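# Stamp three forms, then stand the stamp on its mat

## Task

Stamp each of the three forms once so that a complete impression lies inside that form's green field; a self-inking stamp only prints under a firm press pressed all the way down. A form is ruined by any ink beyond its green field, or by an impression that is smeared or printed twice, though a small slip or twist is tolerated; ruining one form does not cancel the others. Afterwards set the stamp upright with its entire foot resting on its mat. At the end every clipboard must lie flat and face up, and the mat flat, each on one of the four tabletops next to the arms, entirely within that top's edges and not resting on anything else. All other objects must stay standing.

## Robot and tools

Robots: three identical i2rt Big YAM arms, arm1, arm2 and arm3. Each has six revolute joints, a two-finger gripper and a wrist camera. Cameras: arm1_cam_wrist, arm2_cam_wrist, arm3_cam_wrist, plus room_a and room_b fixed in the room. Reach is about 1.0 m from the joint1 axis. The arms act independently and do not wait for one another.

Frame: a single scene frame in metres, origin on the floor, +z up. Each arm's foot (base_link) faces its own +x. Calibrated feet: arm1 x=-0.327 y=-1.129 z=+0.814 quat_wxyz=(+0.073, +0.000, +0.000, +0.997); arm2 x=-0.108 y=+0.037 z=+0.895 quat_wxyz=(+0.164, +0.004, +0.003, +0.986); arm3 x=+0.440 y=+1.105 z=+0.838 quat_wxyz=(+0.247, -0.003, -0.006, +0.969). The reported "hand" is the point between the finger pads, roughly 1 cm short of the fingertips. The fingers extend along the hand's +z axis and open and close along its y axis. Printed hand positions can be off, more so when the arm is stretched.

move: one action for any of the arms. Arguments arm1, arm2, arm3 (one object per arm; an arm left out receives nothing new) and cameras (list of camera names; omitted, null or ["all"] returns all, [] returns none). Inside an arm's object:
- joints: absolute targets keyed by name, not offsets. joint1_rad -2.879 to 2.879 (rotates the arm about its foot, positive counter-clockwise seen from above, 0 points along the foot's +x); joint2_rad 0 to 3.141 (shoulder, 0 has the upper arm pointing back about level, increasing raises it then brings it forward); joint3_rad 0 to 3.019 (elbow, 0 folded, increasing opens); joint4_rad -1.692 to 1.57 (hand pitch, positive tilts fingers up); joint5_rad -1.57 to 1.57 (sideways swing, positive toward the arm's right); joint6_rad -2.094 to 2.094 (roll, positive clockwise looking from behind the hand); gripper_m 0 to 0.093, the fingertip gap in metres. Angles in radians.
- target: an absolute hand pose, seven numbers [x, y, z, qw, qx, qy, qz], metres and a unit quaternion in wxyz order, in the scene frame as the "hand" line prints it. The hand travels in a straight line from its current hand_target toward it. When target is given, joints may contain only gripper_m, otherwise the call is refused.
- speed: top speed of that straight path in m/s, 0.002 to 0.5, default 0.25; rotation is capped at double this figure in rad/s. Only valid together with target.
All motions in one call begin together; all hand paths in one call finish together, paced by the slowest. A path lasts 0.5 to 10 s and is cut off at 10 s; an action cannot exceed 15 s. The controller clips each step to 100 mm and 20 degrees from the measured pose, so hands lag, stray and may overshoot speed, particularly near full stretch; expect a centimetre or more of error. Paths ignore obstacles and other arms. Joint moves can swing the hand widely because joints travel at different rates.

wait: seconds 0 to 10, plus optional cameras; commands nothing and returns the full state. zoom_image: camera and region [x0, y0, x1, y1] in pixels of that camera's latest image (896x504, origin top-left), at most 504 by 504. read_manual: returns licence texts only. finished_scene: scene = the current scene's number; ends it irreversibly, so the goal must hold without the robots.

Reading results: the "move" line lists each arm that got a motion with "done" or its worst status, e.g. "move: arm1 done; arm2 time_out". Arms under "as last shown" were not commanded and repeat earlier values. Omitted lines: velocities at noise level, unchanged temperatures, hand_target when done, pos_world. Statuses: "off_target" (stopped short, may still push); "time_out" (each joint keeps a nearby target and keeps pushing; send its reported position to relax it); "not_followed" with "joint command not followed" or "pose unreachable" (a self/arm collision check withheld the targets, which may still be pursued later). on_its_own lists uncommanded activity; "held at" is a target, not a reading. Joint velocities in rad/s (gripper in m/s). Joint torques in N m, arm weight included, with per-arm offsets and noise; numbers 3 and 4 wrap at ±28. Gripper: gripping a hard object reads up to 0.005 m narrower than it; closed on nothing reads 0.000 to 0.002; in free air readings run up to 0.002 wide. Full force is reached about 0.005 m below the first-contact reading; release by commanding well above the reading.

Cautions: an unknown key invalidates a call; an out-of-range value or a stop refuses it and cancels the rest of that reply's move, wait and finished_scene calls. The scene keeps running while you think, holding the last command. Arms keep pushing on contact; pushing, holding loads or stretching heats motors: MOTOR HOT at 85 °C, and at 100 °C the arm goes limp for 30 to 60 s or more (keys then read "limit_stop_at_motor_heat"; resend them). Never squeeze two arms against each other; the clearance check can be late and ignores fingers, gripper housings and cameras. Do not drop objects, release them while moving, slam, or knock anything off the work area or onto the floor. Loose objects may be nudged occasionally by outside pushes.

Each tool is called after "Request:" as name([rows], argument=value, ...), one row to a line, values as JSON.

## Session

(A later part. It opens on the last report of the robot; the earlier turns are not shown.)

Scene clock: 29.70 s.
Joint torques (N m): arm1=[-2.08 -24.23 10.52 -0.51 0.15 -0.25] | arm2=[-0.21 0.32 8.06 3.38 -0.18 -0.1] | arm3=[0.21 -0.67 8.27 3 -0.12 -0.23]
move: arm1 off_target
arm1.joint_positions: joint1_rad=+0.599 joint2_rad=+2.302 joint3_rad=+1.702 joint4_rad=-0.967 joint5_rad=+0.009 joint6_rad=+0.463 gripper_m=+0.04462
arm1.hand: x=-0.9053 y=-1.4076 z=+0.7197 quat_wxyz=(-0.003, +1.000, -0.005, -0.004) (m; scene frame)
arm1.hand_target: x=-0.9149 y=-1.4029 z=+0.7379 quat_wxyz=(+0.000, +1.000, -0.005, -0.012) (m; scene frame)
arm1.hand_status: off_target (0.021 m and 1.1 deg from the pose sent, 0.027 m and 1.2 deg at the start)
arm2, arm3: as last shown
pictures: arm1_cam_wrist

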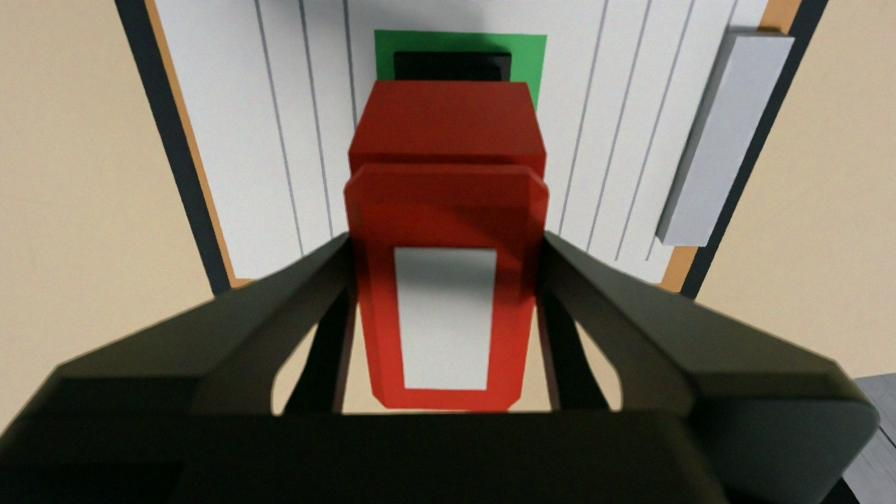

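Request:
move(arm1={"target":[-0.913,-1.405,0.690,0,-1.0,0.0,0.010],"speed":0.08}, cameras=[])

Request:
move(arm1={"target":[-0.911,-1.406,0.640,0,-1.0,0.0,0.0],"speed":0.08}, cameras=["arm1_cam_wrist"])

Request:
move(arm1={"target":[-0.909,-1.405,0.585,0,-1.0,0.0,-0.01],"speed":0.1}, cameras=["arm1_cam_wrist"])

Scene clock: 31.00 s.
Joint torques (N m): arm1=[-1.79 -18.2 9.58 1.59 0.08 -0.2] | arm2=[-0.32 0.32 8.06 3.26 -0.17 -0.12] | arm3=[0.09 -0.5 8.34 3.14 -0.12 -0.2]
move: arm1 off_target
arm1.joint_positions: joint1_rad=+0.599 joint2_rad=+2.304 joint3_rad=+1.702 joint4_rad=-0.947 joint5_rad=+0.009 joint6_rad=+0.442 gripper_m=+0.04462
arm1.hand: x=-0.9093 y=-1.4096 z=+0.7185 quat_wxyz=(+0.001, +1.000, +0.005, -0.012) (m; scene frame)
arm1.hand_target: x=-0.9115 y=-1.4044 z=+0.6909 quat_wxyz=(+0.000, +1.000, +0.006, -0.010) (m; scene frame)
arm1.hand_status: off_target (0.029 m and 0.7 deg from the pose sent, 0.031 m and 1.0 deg at the start)
arm2, arm3: as last shown
pictures: none

Scene clock: 32.17 s.
Joint torques (N m): arm1=[-1.79 -14.74 10.36 1.91 -0.01 -0.1] | arm2=[-0.62 0.85 8.2 2.97 -0.18 -0.11] | arm3=[0.44 -0.85 8.25 3.1 -0.11 -0.2]
move: arm1 off_target
arm1.joint_positions: joint1_rad=+0.599 joint2_rad=+2.347 joint3_rad=+1.702 joint4_rad=-0.901 joint5_rad=+0.003 joint6_rad=+0.442 gripper_m=+0.04463
arm1.hand: x=-0.9098 y=-1.4110 z=+0.6919 quat_wxyz=(+0.004, +1.000, +0.006, -0.012) (m; scene frame)
arm1.hand_target: x=-0.9070 y=-1.4043 z=+0.6428 quat_wxyz=(+0.000, +1.000, +0.000, +0.000) (m; scene frame)
arm1.hand_status: off_target (0.052 m and 1.6 deg from the pose sent, 0.079 m and 1.5 deg at the start)
arm2, arm3: as last shown
pictures: arm1_cam_wrist

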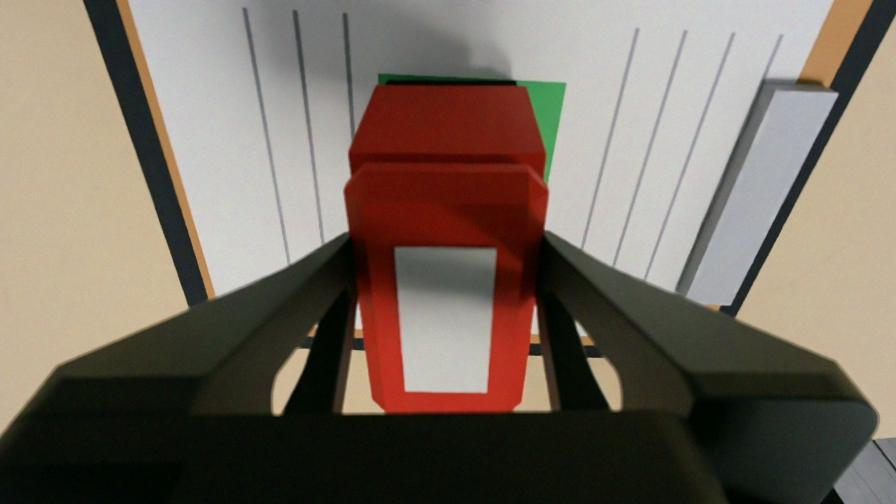

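Scene clock: 33.27 s.
Joint torques (N m): arm1=[-1.85 -9.23 9.59 3.74 -0.02 -0.11] | arm2=[-1.2 0.38 8.18 3.19 -0.11 -0.1] | arm3=[0.15 -0.62 8.28 3.07 -0.12 -0.21]
move: arm1 off_target
arm1.joint_positions: joint1_rad=+0.599 joint2_rad=+2.351 joint3_rad=+1.702 joint4_rad=-0.896 joint5_rad=-0.006 joint6_rad=+0.442 gripper_m=+0.04464
arm1.hand: x=-0.9090 y=-1.4124 z=+0.6890 quat_wxyz=(+0.009, +1.000, +0.006, -0.010) (m; scene frame)
arm1.hand_target: x=-0.8957 y=-1.3994 z=+0.5997 quat_wxyz=(+0.000, +1.000, +0.000, +0.011) (m; scene frame)
arm1.hand_status: off_target (0.104 m and 2.6 deg from the pose sent, 0.107 m and 2.7 deg at the start; pose on its path clipped on 17 of 33 steps)
arm2.joint_positions: joint1_rad=-1.240 joint2_rad=+0.519 joint3_rad=+0.789 joint4_rad=-0.817 joint5_rad=-0.022 joint6_rad=+0.004 gripper_m=+0.09398
arm2.hand: x=-0.1089 y=+0.3437 z=+1.2445 quat_wxyz=(-0.334, +0.619, -0.616, -0.356) (m; scene frame)
arm3.joint_positions: joint1_rad=-0.460 joint2_rad=+0.558 joint3_rad=+0.961 joint4_rad=-0.950 joint5_rad=-0.026 joint6_rad=+0.012 gripper_m=+0.09396
arm3.hand: x=+0.2621 y=+1.3429 z=+1.2499 quat_wxyz=(-0.219, +0.775, -0.398, -0.440) (m; scene frame)
pictures: arm1_cam_wrist

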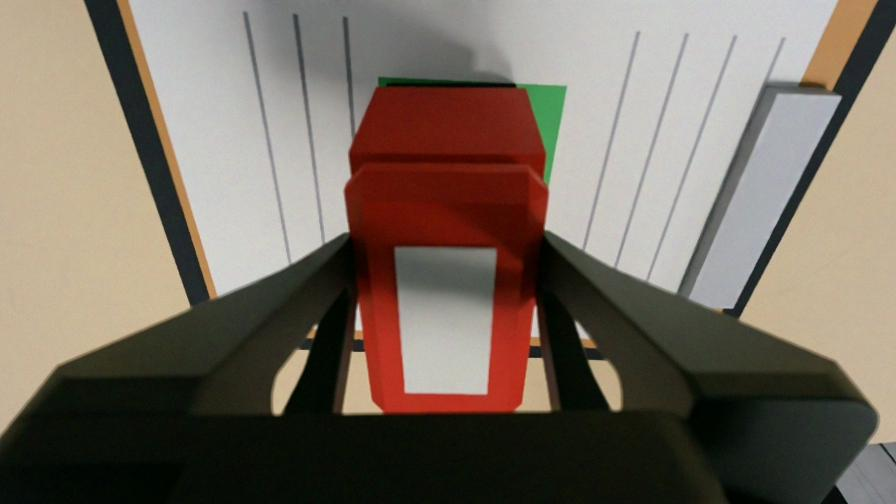

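Request:
move(arm1={"target":[-0.909,-1.405,0.56,0,-1.0,0.0,-0.02],"speed":0.1}, cameras=[])

Request:
move(arm1={"target":[-0.912,-1.412,0.84,0,-1.0,0.0,0.0],"speed":0.15}, cameras=["arm1_cam_wrist"])

Scene clock: 35.70 s.
Joint torques (N m): arm1=[-0.79 -11.52 8.51 1.55 -0.05 -0.15] | arm2=[-0.38 0.91 8.32 3.3 -0.19 -0.1] | arm3=[0.21 -0.56 8.28 3.1 -0.11 -0.22]
move: arm1 off_target
arm1.joint_positions: joint1_rad=+0.582 joint2_rad=+2.393 joint3_rad=+1.792 joint4_rad=-0.893 joint5_rad=-0.002 joint6_rad=+0.442 gripper_m=+0.04483
arm1.hand: x=-0.9434 y=-1.4152 z=+0.6913 quat_wxyz=(+0.017, +0.999, -0.003, -0.034) (m; scene frame)
arm1.hand_target: x=-0.9097 y=-1.4019 z=+0.6039 quat_wxyz=(-0.005, +1.000, +0.000, +0.017) (m; scene frame)
arm1.hand_status: off_target (0.136 m and 6.5 deg from the pose sent, 0.129 m and 3.6 deg at the start; pose on its path clipped on 67 of 70 steps)
arm2, arm3: as last shown
pictures: none

Scene clock: 38.03 s.
Joint torques (N m): arm1=[-0.44 -23.12 14.48 -0.61 0.04 -0.04] | arm2=[-0.62 0.44 8.17 3.1 -0.16 -0.11] | arm3=[0.09 -0.62 8.31 3.06 -0.13 -0.21]
move: arm1 off_target
arm1.joint_positions: joint1_rad=+0.587 joint2_rad=+2.182 joint3_rad=+1.762 joint4_rad=-1.194 joint5_rad=-0.010 joint6_rad=+0.452 gripper_m=+0.04483
arm1.hand: x=-0.8995 y=-1.3994 z=+0.8142 quat_wxyz=(-0.005, +1.000, -0.006, +0.022) (m; scene frame)
arm1.hand_target: x=-0.9102 y=-1.4131 z=+0.8401 quat_wxyz=(+0.005, +1.000, -0.005, +0.002) (m; scene frame)
arm1.hand_status: off_target (0.031 m and 2.6 deg from the pose sent, 0.152 m and 4.4 deg at the start)
arm2, arm3: as last shown
arm3.hand: x=+0.2622 y=+1.3428 z=+1.2500 quat_wxyz=(-0.219, +0.775, -0.398, -0.440) (m; scene frame)
pictures: arm1_cam_wrist

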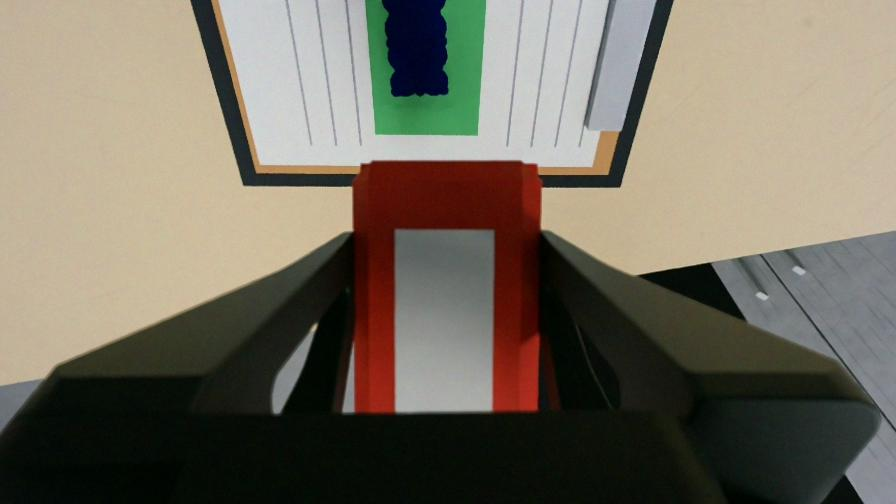

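Request:
move(arm1={"target":[-0.80,-1.36,0.90,0,-1.0,0.0,0.0],"speed":0.2}, cameras=["arm1_cam_wrist"])

Request:
move(arm1={"joints":{"joint2_rad":1.0,"joint4_rad":-1.0}}, cameras=["arm1_cam_wrist"])

Scene clock: 39.70 s.
Joint torques (N m): arm1=[-0.32 -17.55 10.28 0.72 0.24 -0.09] | arm2=[-0.85 1.03 8.12 3.12 -0.15 -0.03] | arm3=[0.15 -0.67 8.32 3.15 -0.12 -0.22]
move: arm1 off_target
arm1.joint_positions: joint1_rad=+0.591 joint2_rad=+1.818 joint3_rad=+1.395 joint4_rad=-1.180 joint5_rad=-0.006 joint6_rad=+0.452 gripper_m=+0.04483
arm1.hand: x=-0.7972 y=-1.3531 z=+0.8924 quat_wxyz=(-0.004, +1.000, -0.004, +0.016) (m; scene frame)
arm1.hand_target: x=-0.7999 y=-1.3603 z=+0.9000 quat_wxyz=(+0.001, +1.000, +0.000, +0.000) (m; scene frame)
arm1.hand_status: off_target (0.011 m and 2.0 deg from the pose sent, 0.137 m and 2.6 deg at the start)
arm2, arm3: as last shown
pictures: arm1_cam_wrist

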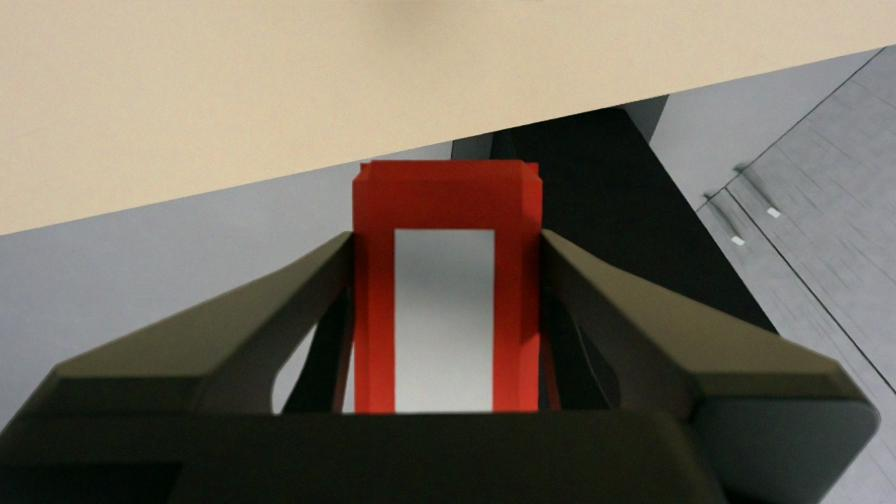

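Scene clock: 41.37 s.
Joint torques (N m): arm1=[-0.26 -3.78 13.81 2.36 0.22 -0.11] | arm2=[-0.91 0.44 8.17 3.25 -0.15 -0.12] | arm3=[0.32 -0.73 8.29 3.11 -0.13 -0.22]
move: arm1 done
arm1.joint_positions: joint1_rad=+0.591 joint2_rad=+0.998 joint3_rad=+1.379 joint4_rad=-1.024 joint5_rad=-0.006 joint6_rad=+0.452 gripper_m=+0.04483
arm1.joint_status: all done
arm1.hand: x=-0.7110 y=-1.3119 z=+1.2941 quat_wxyz=(+0.197, +0.894, -0.002, -0.402) (m; scene frame)
arm2, arm3: as last shown
pictures: arm1_cam_wrist

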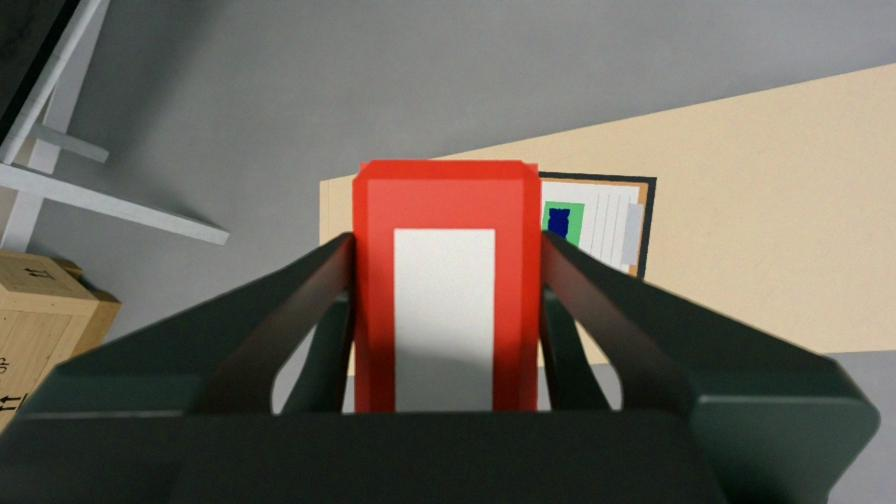

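Request:
zoom_image(camera="arm1_cam_wrist", region=[530, 160, 670, 290])

Scaled by 3.600 from the camera's 896x504 image, which has a finer 1280x720 frame.

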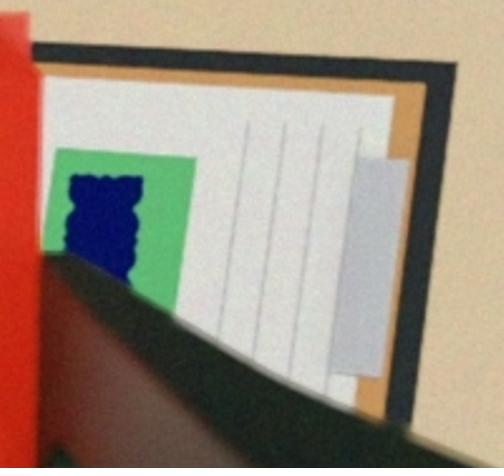

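Request:
move(arm1={"joints":{"joint2_rad":1.05,"joint4_rad":-1.45}}, cameras=["arm1_cam_wrist"])

Request:
zoom_image(camera="arm1_cam_wrist", region=[360, 0, 620, 180])

Scene clock: 42.90 s.
Joint torques (N m): arm1=[-0.32 -4.6 13.33 0.31 0.22 -0.11] | arm2=[-1.03 0.15 8.02 3.14 -0.16 -0.11] | arm3=[0.26 -0.56 8.36 3.02 -0.13 -0.2]
move: arm1 done
arm1.joint_positions: joint1_rad=+0.591 joint2_rad=+1.053 joint3_rad=+1.379 joint4_rad=-1.432 joint5_rad=-0.006 joint6_rad=+0.452 gripper_m=+0.04483
arm1.joint_status: all done
arm1.hand: x=-0.6573 y=-1.2863 z=+1.2095 quat_wxyz=(+0.103, +0.973, -0.003, -0.206) (m; scene frame)
arm2, arm3: as last shown
pictures: arm1_cam_wrist

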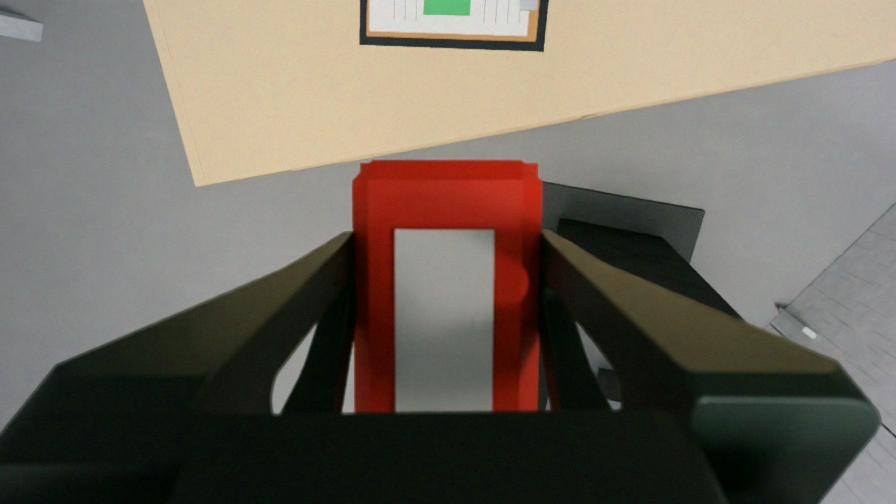

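Scaled by 1.938 from the camera's 896x504 image, which has a finer 1280x720 frame.

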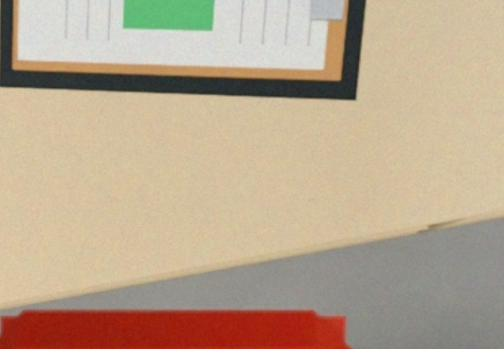

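Intermediate tilt.

Request:
move(arm1={"joints":{"joint4_rad":-1.22}}, cameras=["arm1_cam_wrist"])

Request:
zoom_image(camera="arm1_cam_wrist", region=[360, 0, 620, 180])

Scene clock: 44.07 s.
Joint torques (N m): arm1=[-0.32 -4.95 13.65 2.39 0.23 -0.11] | arm2=[-0.97 0.32 8.18 2.91 -0.15 -0.14] | arm3=[0.15 -0.56 8.38 3.06 -0.14 -0.22]
move: arm1 done
arm1.joint_positions: joint1_rad=+0.591 joint2_rad=+1.053 joint3_rad=+1.379 joint4_rad=-1.252 joint5_rad=-0.006 joint6_rad=+0.452 gripper_m=+0.04483
arm1.joint_status: all done
arm1.hand: x=-0.6911 y=-1.3024 z=+1.2327 quat_wxyz=(+0.140, +0.949, -0.003, -0.284) (m; scene frame)
arm2, arm3: as last shown
pictures: arm1_cam_wrist

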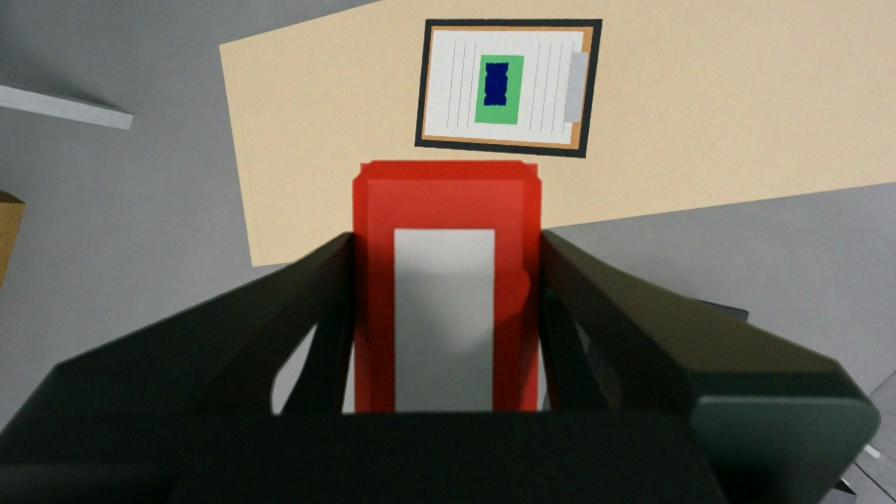

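Scaled by 1.938 from the camera's 896x504 image, which has a finer 1280x720 frame.

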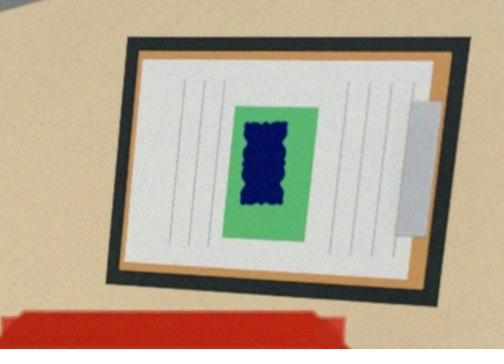

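Request:
move(arm1={"target":[-0.79,-1.18,0.86,-0.0192,-0.9587,-0.067,0.275],"speed":0.25}, cameras=["arm1_cam_wrist","room_b"])

Request:
zoom_image(camera="room_b", region=[470, 230, 590, 350])

Scene clock: 47.10 s.
Joint torques (N m): arm1=[-1.85 -8.35 10.22 2.13 0.08 -0.2] | arm2=[-0.56 0.67 8.09 3.12 -0.14 -0.09] | arm3=[0.44 -0.5 8.32 3.08 -0.1 -0.23]
move: arm1 off_target
arm1.joint_positions: joint1_rad=+0.260 joint2_rad=+1.468 joint3_rad=+0.721 joint4_rad=-0.293 joint5_rad=-0.008 joint6_rad=-0.015 gripper_m=+0.04484
arm1.hand: x=-0.7795 y=-1.1813 z=+0.8564 quat_wxyz=(+0.017, +0.963, +0.063, -0.262) (m; scene frame)
arm1.hand_target: x=-0.7900 y=-1.1782 z=+0.8603 quat_wxyz=(+0.014, +0.959, +0.064, -0.276) (m; scene frame)
arm1.hand_status: off_target (0.011 m and 1.7 deg from the pose sent, 0.405 m and 16.1 deg at the start)
arm2, arm3: as last shown
pictures: arm1_cam_wrist, room_b

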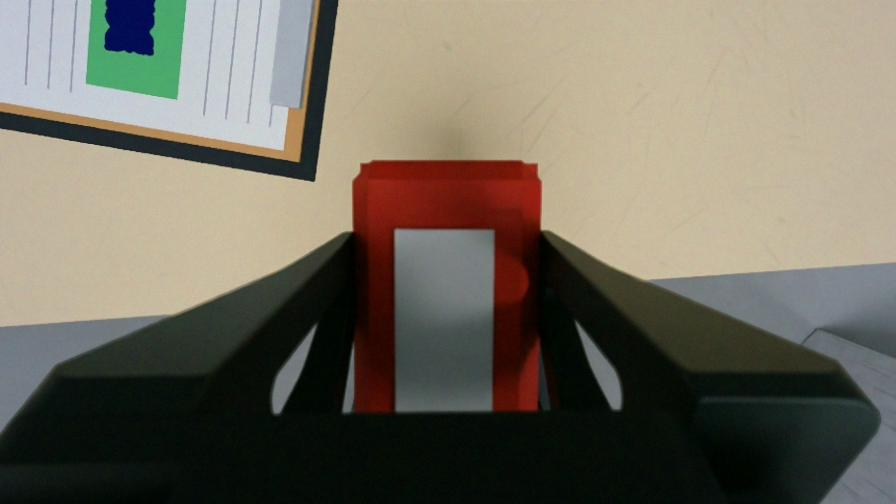

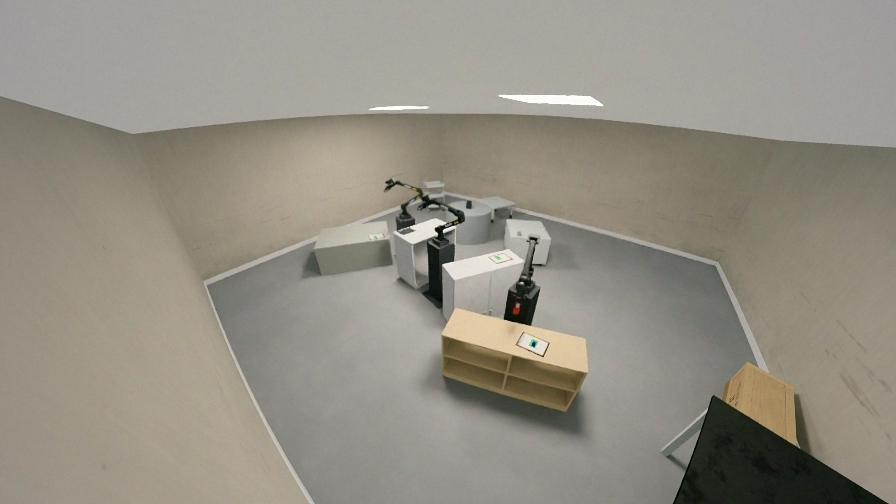

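Scaled by 4.200 from the camera's 896x504 image, which has a finer 1280x720 frame.

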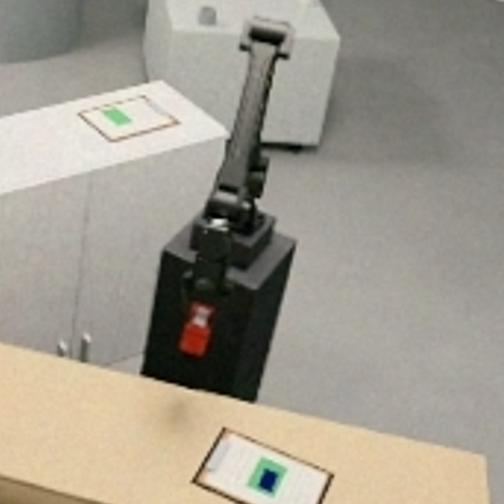

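Request:
move(arm1={"target":[-0.838,-1.185,0.76,-0.0192,-0.9587,-0.067,0.275],"speed":0.15}, cameras=["arm1_cam_wrist"])

Request:
move(arm1={"target":[-0.838,-1.185,0.725,-0.0192,-0.9587,-0.067,0.275],"speed":0.06}, cameras=["arm1_cam_wrist","room_b"])

Request:
zoom_image(camera="room_b", region=[480, 260, 570, 350])

Scene clock: 48.80 s.
Joint torques (N m): arm1=[-1.9 -10.93 10.15 2.09 -0.15 -0.21] | arm2=[-0.15 0.56 8.18 3.19 -0.14 -0.12] | arm3=[0.21 -0.44 8.21 3.04 -0.13 -0.23]
move: arm1 off_target
arm1.joint_positions: joint1_rad=+0.260 joint2_rad=+1.806 joint3_rad=+0.768 joint4_rad=-0.023 joint5_rad=-0.014 joint6_rad=-0.018 gripper_m=+0.04484
arm1.hand: x=-0.8140 y=-1.1864 z=+0.7531 quat_wxyz=(+0.019, +0.965, +0.066, -0.251) (m; scene frame)
arm1.hand_target: x=-0.8371 y=-1.1850 z=+0.7609 quat_wxyz=(+0.020, +0.959, +0.067, -0.275) (m; scene frame)
arm1.hand_status: off_target (0.025 m and 2.8 deg from the pose sent, 0.113 m and 1.7 deg at the start)
arm2.joint_positions: joint1_rad=-1.240 joint2_rad=+0.519 joint3_rad=+0.789 joint4_rad=-0.817 joint5_rad=-0.022 joint6_rad=+0.004 gripper_m=+0.09398
arm2.hand: x=-0.1089 y=+0.3437 z=+1.2445 quat_wxyz=(-0.334, +0.619, -0.616, -0.356) (m; scene frame)
arm3.joint_positions: joint1_rad=-0.460 joint2_rad=+0.558 joint3_rad=+0.961 joint4_rad=-0.950 joint5_rad=-0.026 joint6_rad=+0.012 gripper_m=+0.09396
arm3.hand: x=+0.2622 y=+1.3428 z=+1.2500 quat_wxyz=(-0.219, +0.775, -0.398, -0.440) (m; scene frame)
pictures: arm1_cam_wrist

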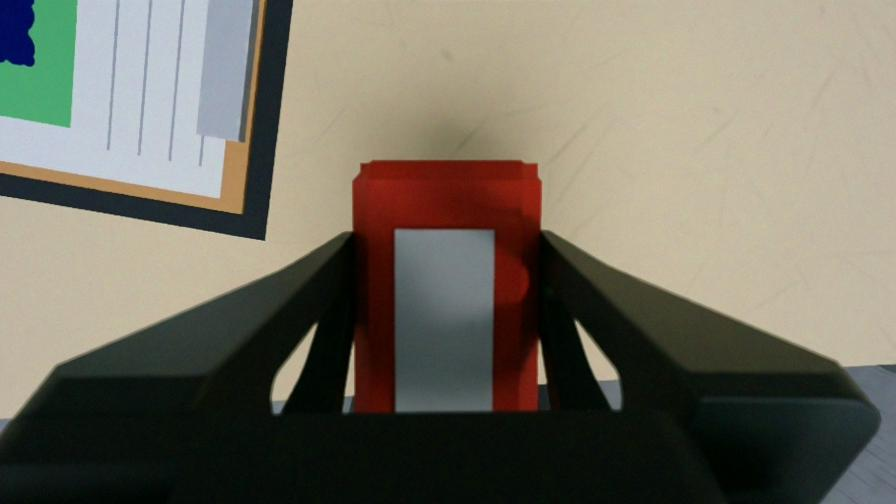

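Scene clock: 50.07 s.
Joint torques (N m): arm1=[-1.85 -11.69 9.03 2.03 -0.11 -0.21] | arm2=[-1.08 0.62 8.29 3.12 -0.16 -0.09] | arm3=[0.15 -0.56 8.35 3.1 -0.14 -0.22]
move: arm1 off_target
arm1.joint_positions: joint1_rad=+0.260 joint2_rad=+1.904 joint3_rad=+0.768 joint4_rad=+0.075 joint5_rad=-0.014 joint6_rad=-0.018 gripper_m=+0.04484
arm1.hand: x=-0.8146 y=-1.1865 z=+0.7189 quat_wxyz=(+0.019, +0.965, +0.066, -0.251) (m; scene frame)
arm1.hand_target: x=-0.8372 y=-1.1848 z=+0.7258 quat_wxyz=(+0.019, +0.959, +0.067, -0.275) (m; scene frame)
arm1.hand_status: off_target (0.024 m and 2.8 deg from the pose sent, 0.037 m and 2.8 deg at the start)
arm2, arm3: as last shown
pictures: arm1_cam_wrist, room_b

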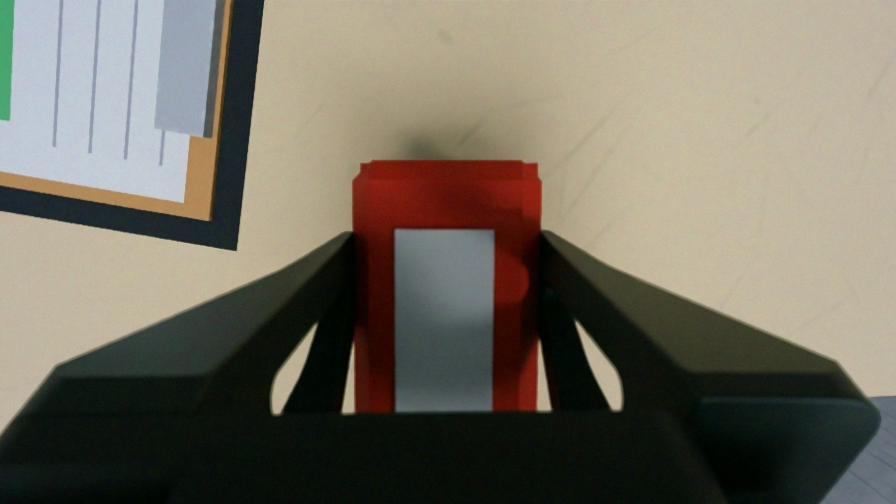

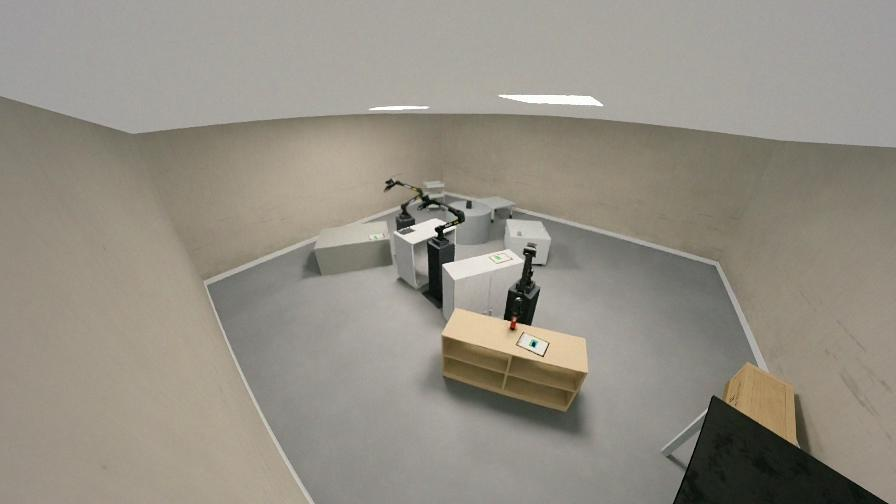

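Scaled by 5.600 from the camera's 896x504 image, which has a finer 1280x720 frame.

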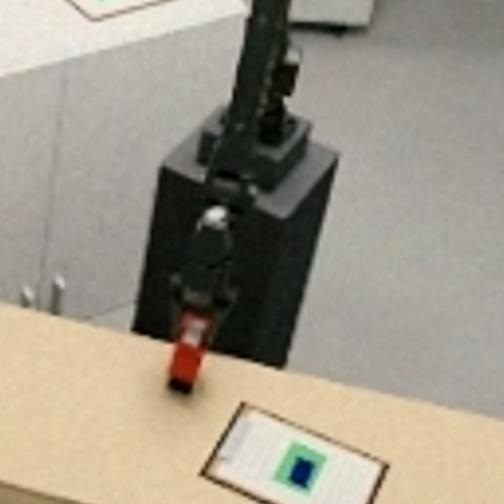

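Request:
move(arm1={"target":[-0.838,-1.185,0.705,-0.0192,-0.9587,-0.067,0.275],"speed":0.05}, cameras=["arm1_cam_wrist"])

Request:
move(arm1={"target":[-0.838,-1.185,0.690,-0.0192,-0.9587,-0.067,0.275],"speed":0.05}, cameras=["arm1_cam_wrist"])

Scene clock: 51.20 s.
Joint torques (N m): arm1=[-1.85 -9.82 8.57 2.22 -0.12 -0.22] | arm2=[-0.21 -0.15 8.05 3.17 -0.13 -0.08] | arm3=[0.32 -0.38 8.34 3.08 -0.12 -0.21]
move: arm1 off_target
arm1.joint_positions: joint1_rad=+0.260 joint2_rad=+1.937 joint3_rad=+0.775 joint4_rad=+0.125 joint5_rad=-0.016 joint6_rad=-0.020 gripper_m=+0.04484
arm1.hand: x=-0.8219 y=-1.1874 z=+0.7116 quat_wxyz=(+0.020, +0.962, +0.066, -0.263) (m; scene frame)
arm1.hand_target: x=-0.8371 y=-1.1851 z=+0.7054 quat_wxyz=(+0.020, +0.959, +0.068, -0.275) (m; scene frame)
arm1.hand_status: off_target (0.018 m and 1.4 deg from the pose sent, 0.027 m and 2.8 deg at the start)
arm2, arm3: as last shown
pictures: arm1_cam_wrist

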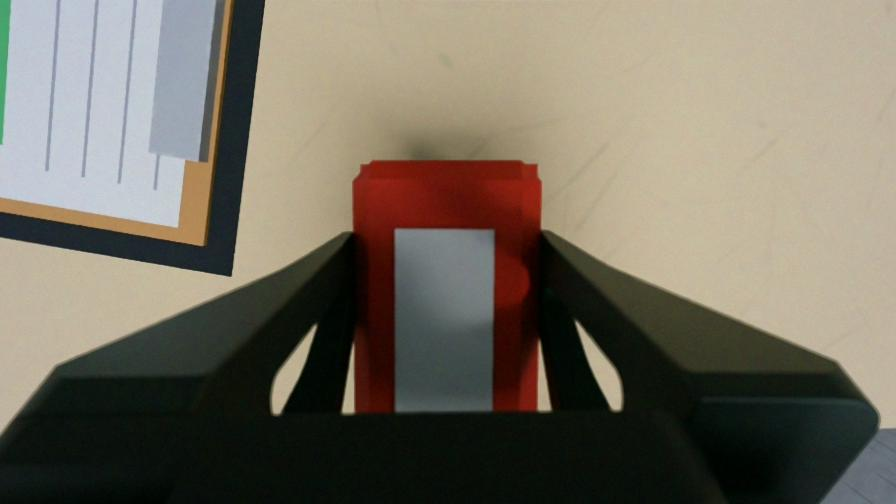

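Scene clock: 52.17 s.
Joint torques (N m): arm1=[-1.79 -9.23 8.53 2.25 -0.06 -0.2] | arm2=[-0.5 0.56 8.24 3.19 -0.16 -0.09] | arm3=[0.15 -0.73 8.34 3.06 -0.14 -0.21]
move: arm1 off_target
arm1.joint_positions: joint1_rad=+0.260 joint2_rad=+1.972 joint3_rad=+0.775 joint4_rad=+0.164 joint5_rad=-0.016 joint6_rad=-0.020 gripper_m=+0.04484
arm1.hand: x=-0.8215 y=-1.1871 z=+0.6995 quat_wxyz=(+0.020, +0.962, +0.066, -0.265) (m; scene frame)
arm1.hand_target: x=-0.8369 y=-1.1848 z=+0.6905 quat_wxyz=(+0.019, +0.959, +0.067, -0.275) (m; scene frame)
arm1.hand_status: off_target (0.019 m and 1.2 deg from the pose sent, 0.027 m and 1.4 deg at the start)
arm2, arm3: as last shown
pictures: arm1_cam_wrist

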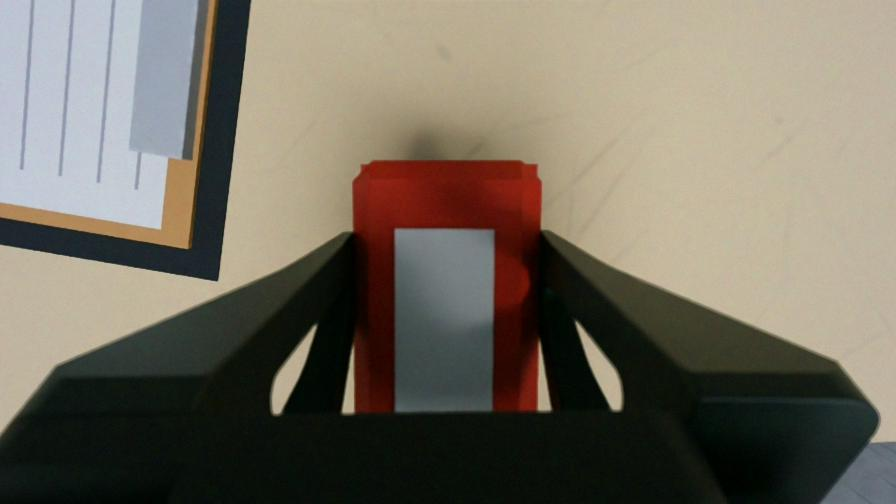

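Request:
move(arm1={"target":[-0.838,-1.185,0.677,-0.0192,-0.9587,-0.067,0.275],"speed":0.05}, cameras=["arm1_cam_wrist","room_b"])

Request:
zoom_image(camera="room_b", region=[490, 290, 550, 350])

Scene clock: 53.23 s.
Joint torques (N m): arm1=[-1.73 -8.7 8.27 2.09 -0.07 -0.2] | arm2=[-0.73 0.09 7.95 3.08 -0.18 -0.08] | arm3=[0.32 -0.56 8.34 2.99 -0.12 -0.2]
move: arm1 off_target
arm1.joint_positions: joint1_rad=+0.259 joint2_rad=+2.002 joint3_rad=+0.780 joint4_rad=+0.202 joint5_rad=-0.019 joint6_rad=-0.020 gripper_m=+0.04484
arm1.hand: x=-0.8251 y=-1.1879 z=+0.6914 quat_wxyz=(+0.022, +0.960, +0.066, -0.271) (m; scene frame)
arm1.hand_target: x=-0.8368 y=-1.1855 z=+0.6777 quat_wxyz=(+0.021, +0.959, +0.067, -0.275) (m; scene frame)
arm1.hand_status: off_target (0.020 m and 0.5 deg from the pose sent, 0.028 m and 1.2 deg at the start)
arm2, arm3: as last shown
pictures: arm1_cam_wrist, room_b

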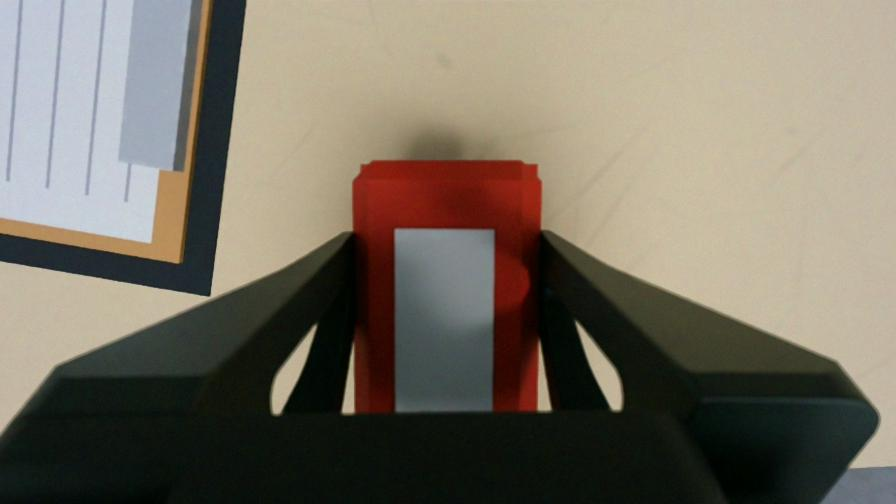

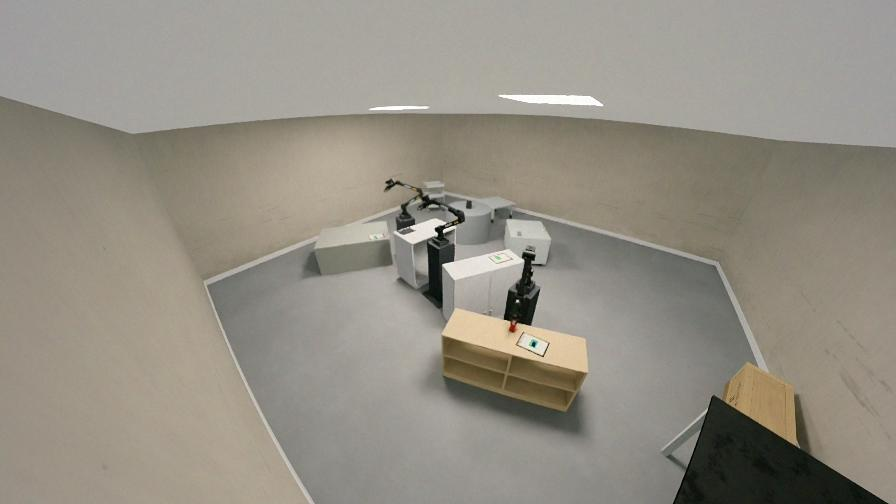

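Scaled by 8.400 from the camera's 896x504 image, which has a finer 1280x720 frame.

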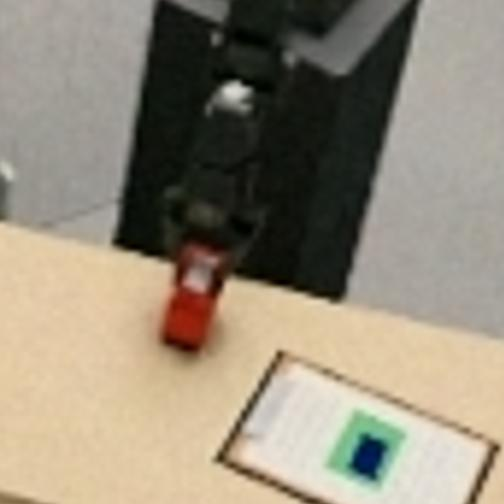

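Request:
move(arm1={"target":[-0.838,-1.185,0.712,-0.0192,-0.9587,-0.067,0.275],"speed":0.05}, cameras=["arm1_cam_wrist","room_b"])

Request:
zoom_image(camera="room_b", region=[490, 290, 550, 350])

Scene clock: 55.97 s.
Joint torques (N m): arm1=[-1.73 -12.75 7.97 0.32 0.04 -0.2] | arm2=[-0.85 0.32 8.18 3.22 -0.11 -0.11] | arm3=[0.03 -0.5 8.28 3.06 -0.13 -0.22]
move: arm1 done
arm1.joint_positions: joint1_rad=+0.259 joint2_rad=+1.950 joint3_rad=+0.780 joint4_rad=+0.161 joint5_rad=-0.023 joint6_rad=-0.020 gripper_m=+0.04484
arm1.hand: x=-0.8289 y=-1.1889 z=+0.7110 quat_wxyz=(+0.024, +0.958, +0.067, -0.276) (m; scene frame)
arm1.hand_target: x=-0.8377 y=-1.1856 z=+0.7121 quat_wxyz=(+0.021, +0.959, +0.067, -0.275) (m; scene frame)
arm1.hand_status: done (0.010 m and 0.6 deg from the pose sent, 0.024 m and 0.5 deg at the start)
arm2, arm3: as last shown
pictures: arm1_cam_wrist, room_b

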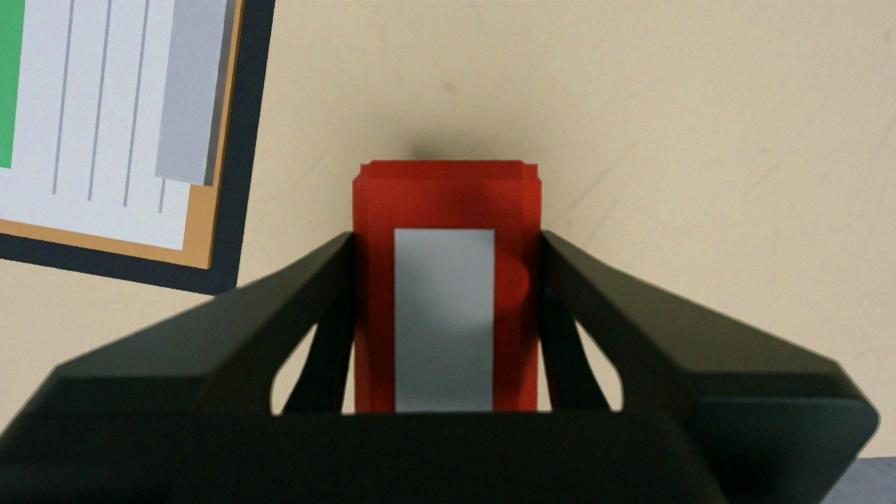

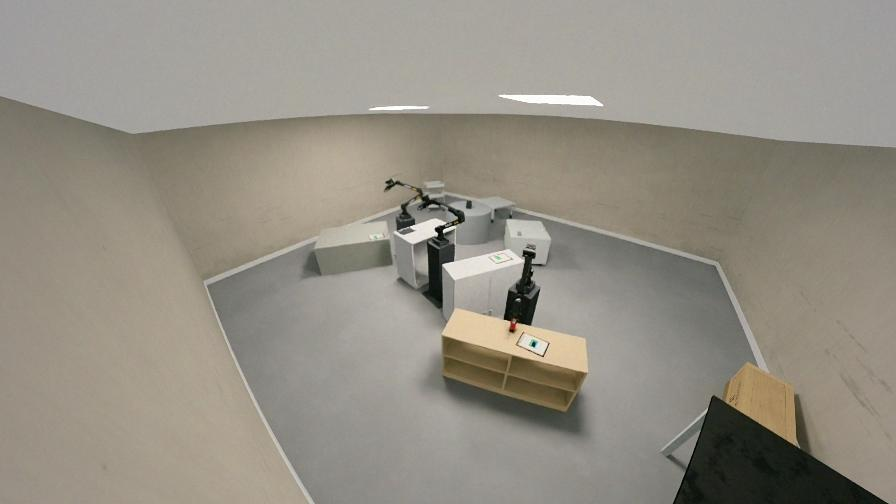

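Scaled by 8.400 from the camera's 896x504 image, which has a finer 1280x720 frame.

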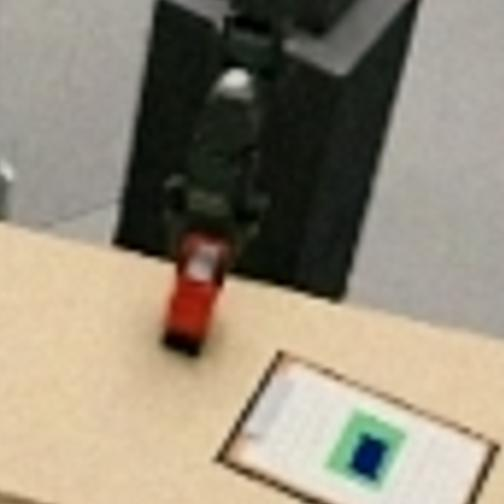

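Request:
move(arm1={"joints":{"gripper_m":0.088}}, cameras=["arm1_cam_wrist"])

Request:
move(arm1={"target":[-0.762,-1.172,0.83,-0.0192,-0.9587,-0.067,0.275],"speed":0.15}, cameras=["arm1_cam_wrist"])

Scene clock: 56.77 s.
Joint torques (N m): arm1=[-1.79 -12.75 7.9 0.31 0.04 -0.2] | arm2=[-0.73 0.73 8.13 3.25 -0.16 -0.13] | arm3=[0.09 -0.38 8.34 3.03 -0.12 -0.21]
move: arm1 done
arm1.joint_positions: joint1_rad=+0.259 joint2_rad=+1.950 joint3_rad=+0.781 joint4_rad=+0.161 joint5_rad=-0.014 joint6_rad=-0.020 gripper_m=+0.08779
arm1.joint_status: all done
arm1.hand: x=-0.8296 y=-1.1874 z=+0.7112 quat_wxyz=(+0.020, +0.959, +0.066, -0.277) (m; scene frame)
arm2, arm3: as last shown
pictures: arm1_cam_wrist

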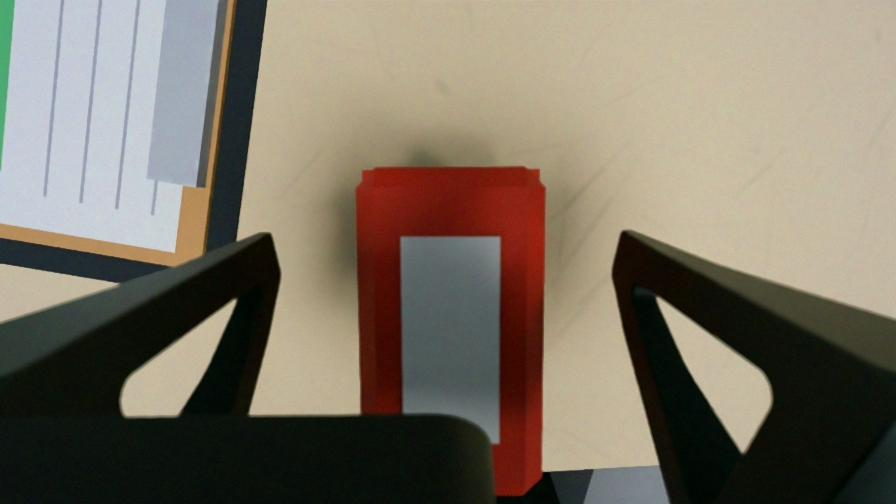

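Scene clock: 58.50 s.
Joint torques (N m): arm1=[-2.02 -9.29 8.16 0.29 -0.15 -0.22] | arm2=[-0.44 0.21 8.21 3.11 -0.15 -0.08] | arm3=[0.21 -0.38 8.24 3.06 -0.12 -0.2]
move: arm1 done
arm1.joint_positions: joint1_rad=+0.249 joint2_rad=+1.492 joint3_rad=+0.629 joint4_rad=-0.134 joint5_rad=-0.020 joint6_rad=-0.029 gripper_m=+0.08790
arm1.hand: x=-0.7665 y=-1.1769 z=+0.8307 quat_wxyz=(+0.020, +0.957, +0.066, -0.283) (m; scene frame)
arm1.hand_target: x=-0.7620 y=-1.1721 z=+0.8298 quat_wxyz=(+0.019, +0.959, +0.066, -0.275) (m; scene frame)
arm1.hand_status: done (0.007 m and 0.9 deg from the pose sent, 0.138 m and 0.3 deg at the start)
arm2, arm3: as last shown
pictures: arm1_cam_wrist

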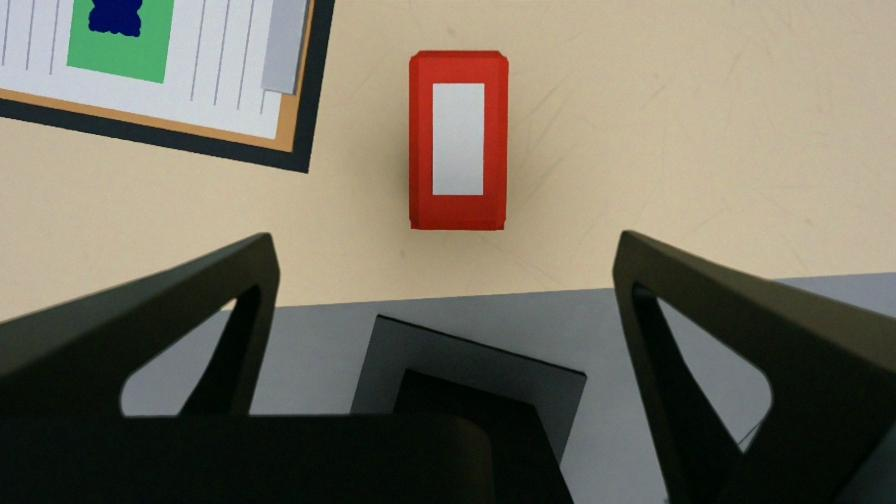

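Request:
move(arm1={"target":[-0.79,-1.18,0.86,0,-0.9976,-0.0698,0],"joints":{"gripper_m":0.085},"speed":0.2}, cameras=[])

Request:
move(arm1={"target":[-0.838,-1.184,0.79,0,-0.9976,-0.0698,0],"speed":0.15}, cameras=["arm1_cam_wrist"])

Scene clock: 61.03 s.
Joint torques (N m): arm1=[-0.38 -11.05 13.22 -0.55 0.22 -0.12] | arm2=[-0.26 0.56 8.12 2.99 -0.14 -0.08] | arm3=[0.26 -0.5 8.27 3.07 -0.13 -0.22]
move: arm1 off_target
arm1.joint_positions: joint1_rad=+0.249 joint2_rad=+1.685 joint3_rad=+1.106 joint4_rad=-0.990 joint5_rad=-0.013 joint6_rad=-0.029 gripper_m=+0.08513
arm1.joint_status: all done
arm1.hand: x=-0.7776 y=-1.1767 z=+0.8581 quat_wxyz=(+0.006, +0.998, +0.066, -0.001) (m; scene frame)
arm1.hand_target: x=-0.7896 y=-1.1821 z=+0.8612 quat_wxyz=(+0.004, +0.997, +0.071, -0.001) (m; scene frame)
arm1.hand_status: off_target (0.013 m and 0.9 deg from the pose sent, 0.038 m and 32.9 deg at the start)
arm2.joint_positions: joint1_rad=-1.240 joint2_rad=+0.519 joint3_rad=+0.789 joint4_rad=-0.817 joint5_rad=-0.022 joint6_rad=+0.004 gripper_m=+0.09398
arm2.hand: x=-0.1089 y=+0.3437 z=+1.2445 quat_wxyz=(-0.334, +0.619, -0.616, -0.356) (m; scene frame)
arm3.joint_positions: joint1_rad=-0.460 joint2_rad=+0.558 joint3_rad=+0.961 joint4_rad=-0.950 joint5_rad=-0.026 joint6_rad=+0.012 gripper_m=+0.09396
arm3.hand: x=+0.2622 y=+1.3428 z=+1.2500 quat_wxyz=(-0.219, +0.775, -0.398, -0.440) (m; scene frame)
pictures: none

Scene clock: 62.47 s.
Joint torques (N m): arm1=[-0.73 -13.86 11.99 0.76 0.21 -0.13] | arm2=[-0.97 1.03 8.21 3.04 -0.14 -0.07] | arm3=[0.21 -0.26 8.34 3 -0.13 -0.2]
move: arm1 off_target
arm1.joint_positions: joint1_rad=+0.249 joint2_rad=+1.900 joint3_rad=+1.204 joint4_rad=-0.909 joint5_rad=-0.005 joint6_rad=-0.029 gripper_m=+0.08513
arm1.hand: x=-0.8183 y=-1.1796 z=+0.7904 quat_wxyz=(+0.002, +0.998, +0.066, +0.017) (m; scene frame)
arm1.hand_target: x=-0.8372 y=-1.1840 z=+0.7905 quat_wxyz=(+0.000, +0.998, +0.070, +0.000) (m; scene frame)
arm1.hand_status: off_target (0.020 m and 2.0 deg from the pose sent, 0.091 m and 0.9 deg at the start)
arm2, arm3: as last shown
pictures: arm1_cam_wrist

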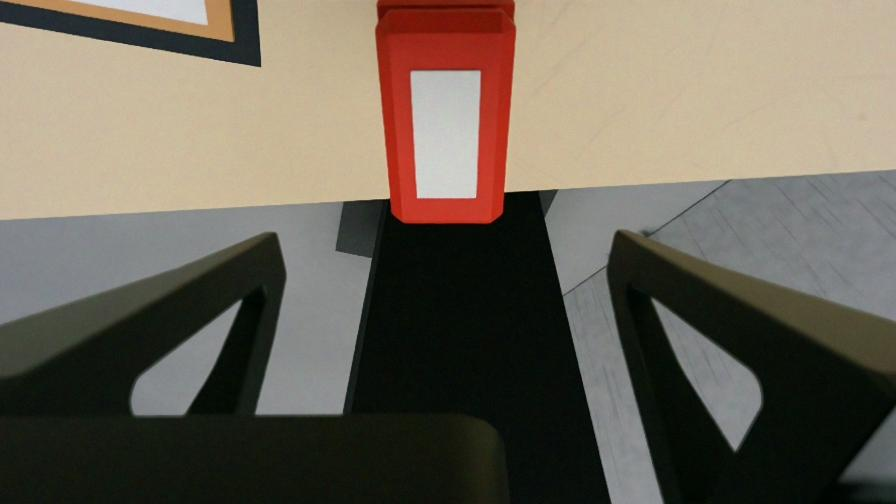

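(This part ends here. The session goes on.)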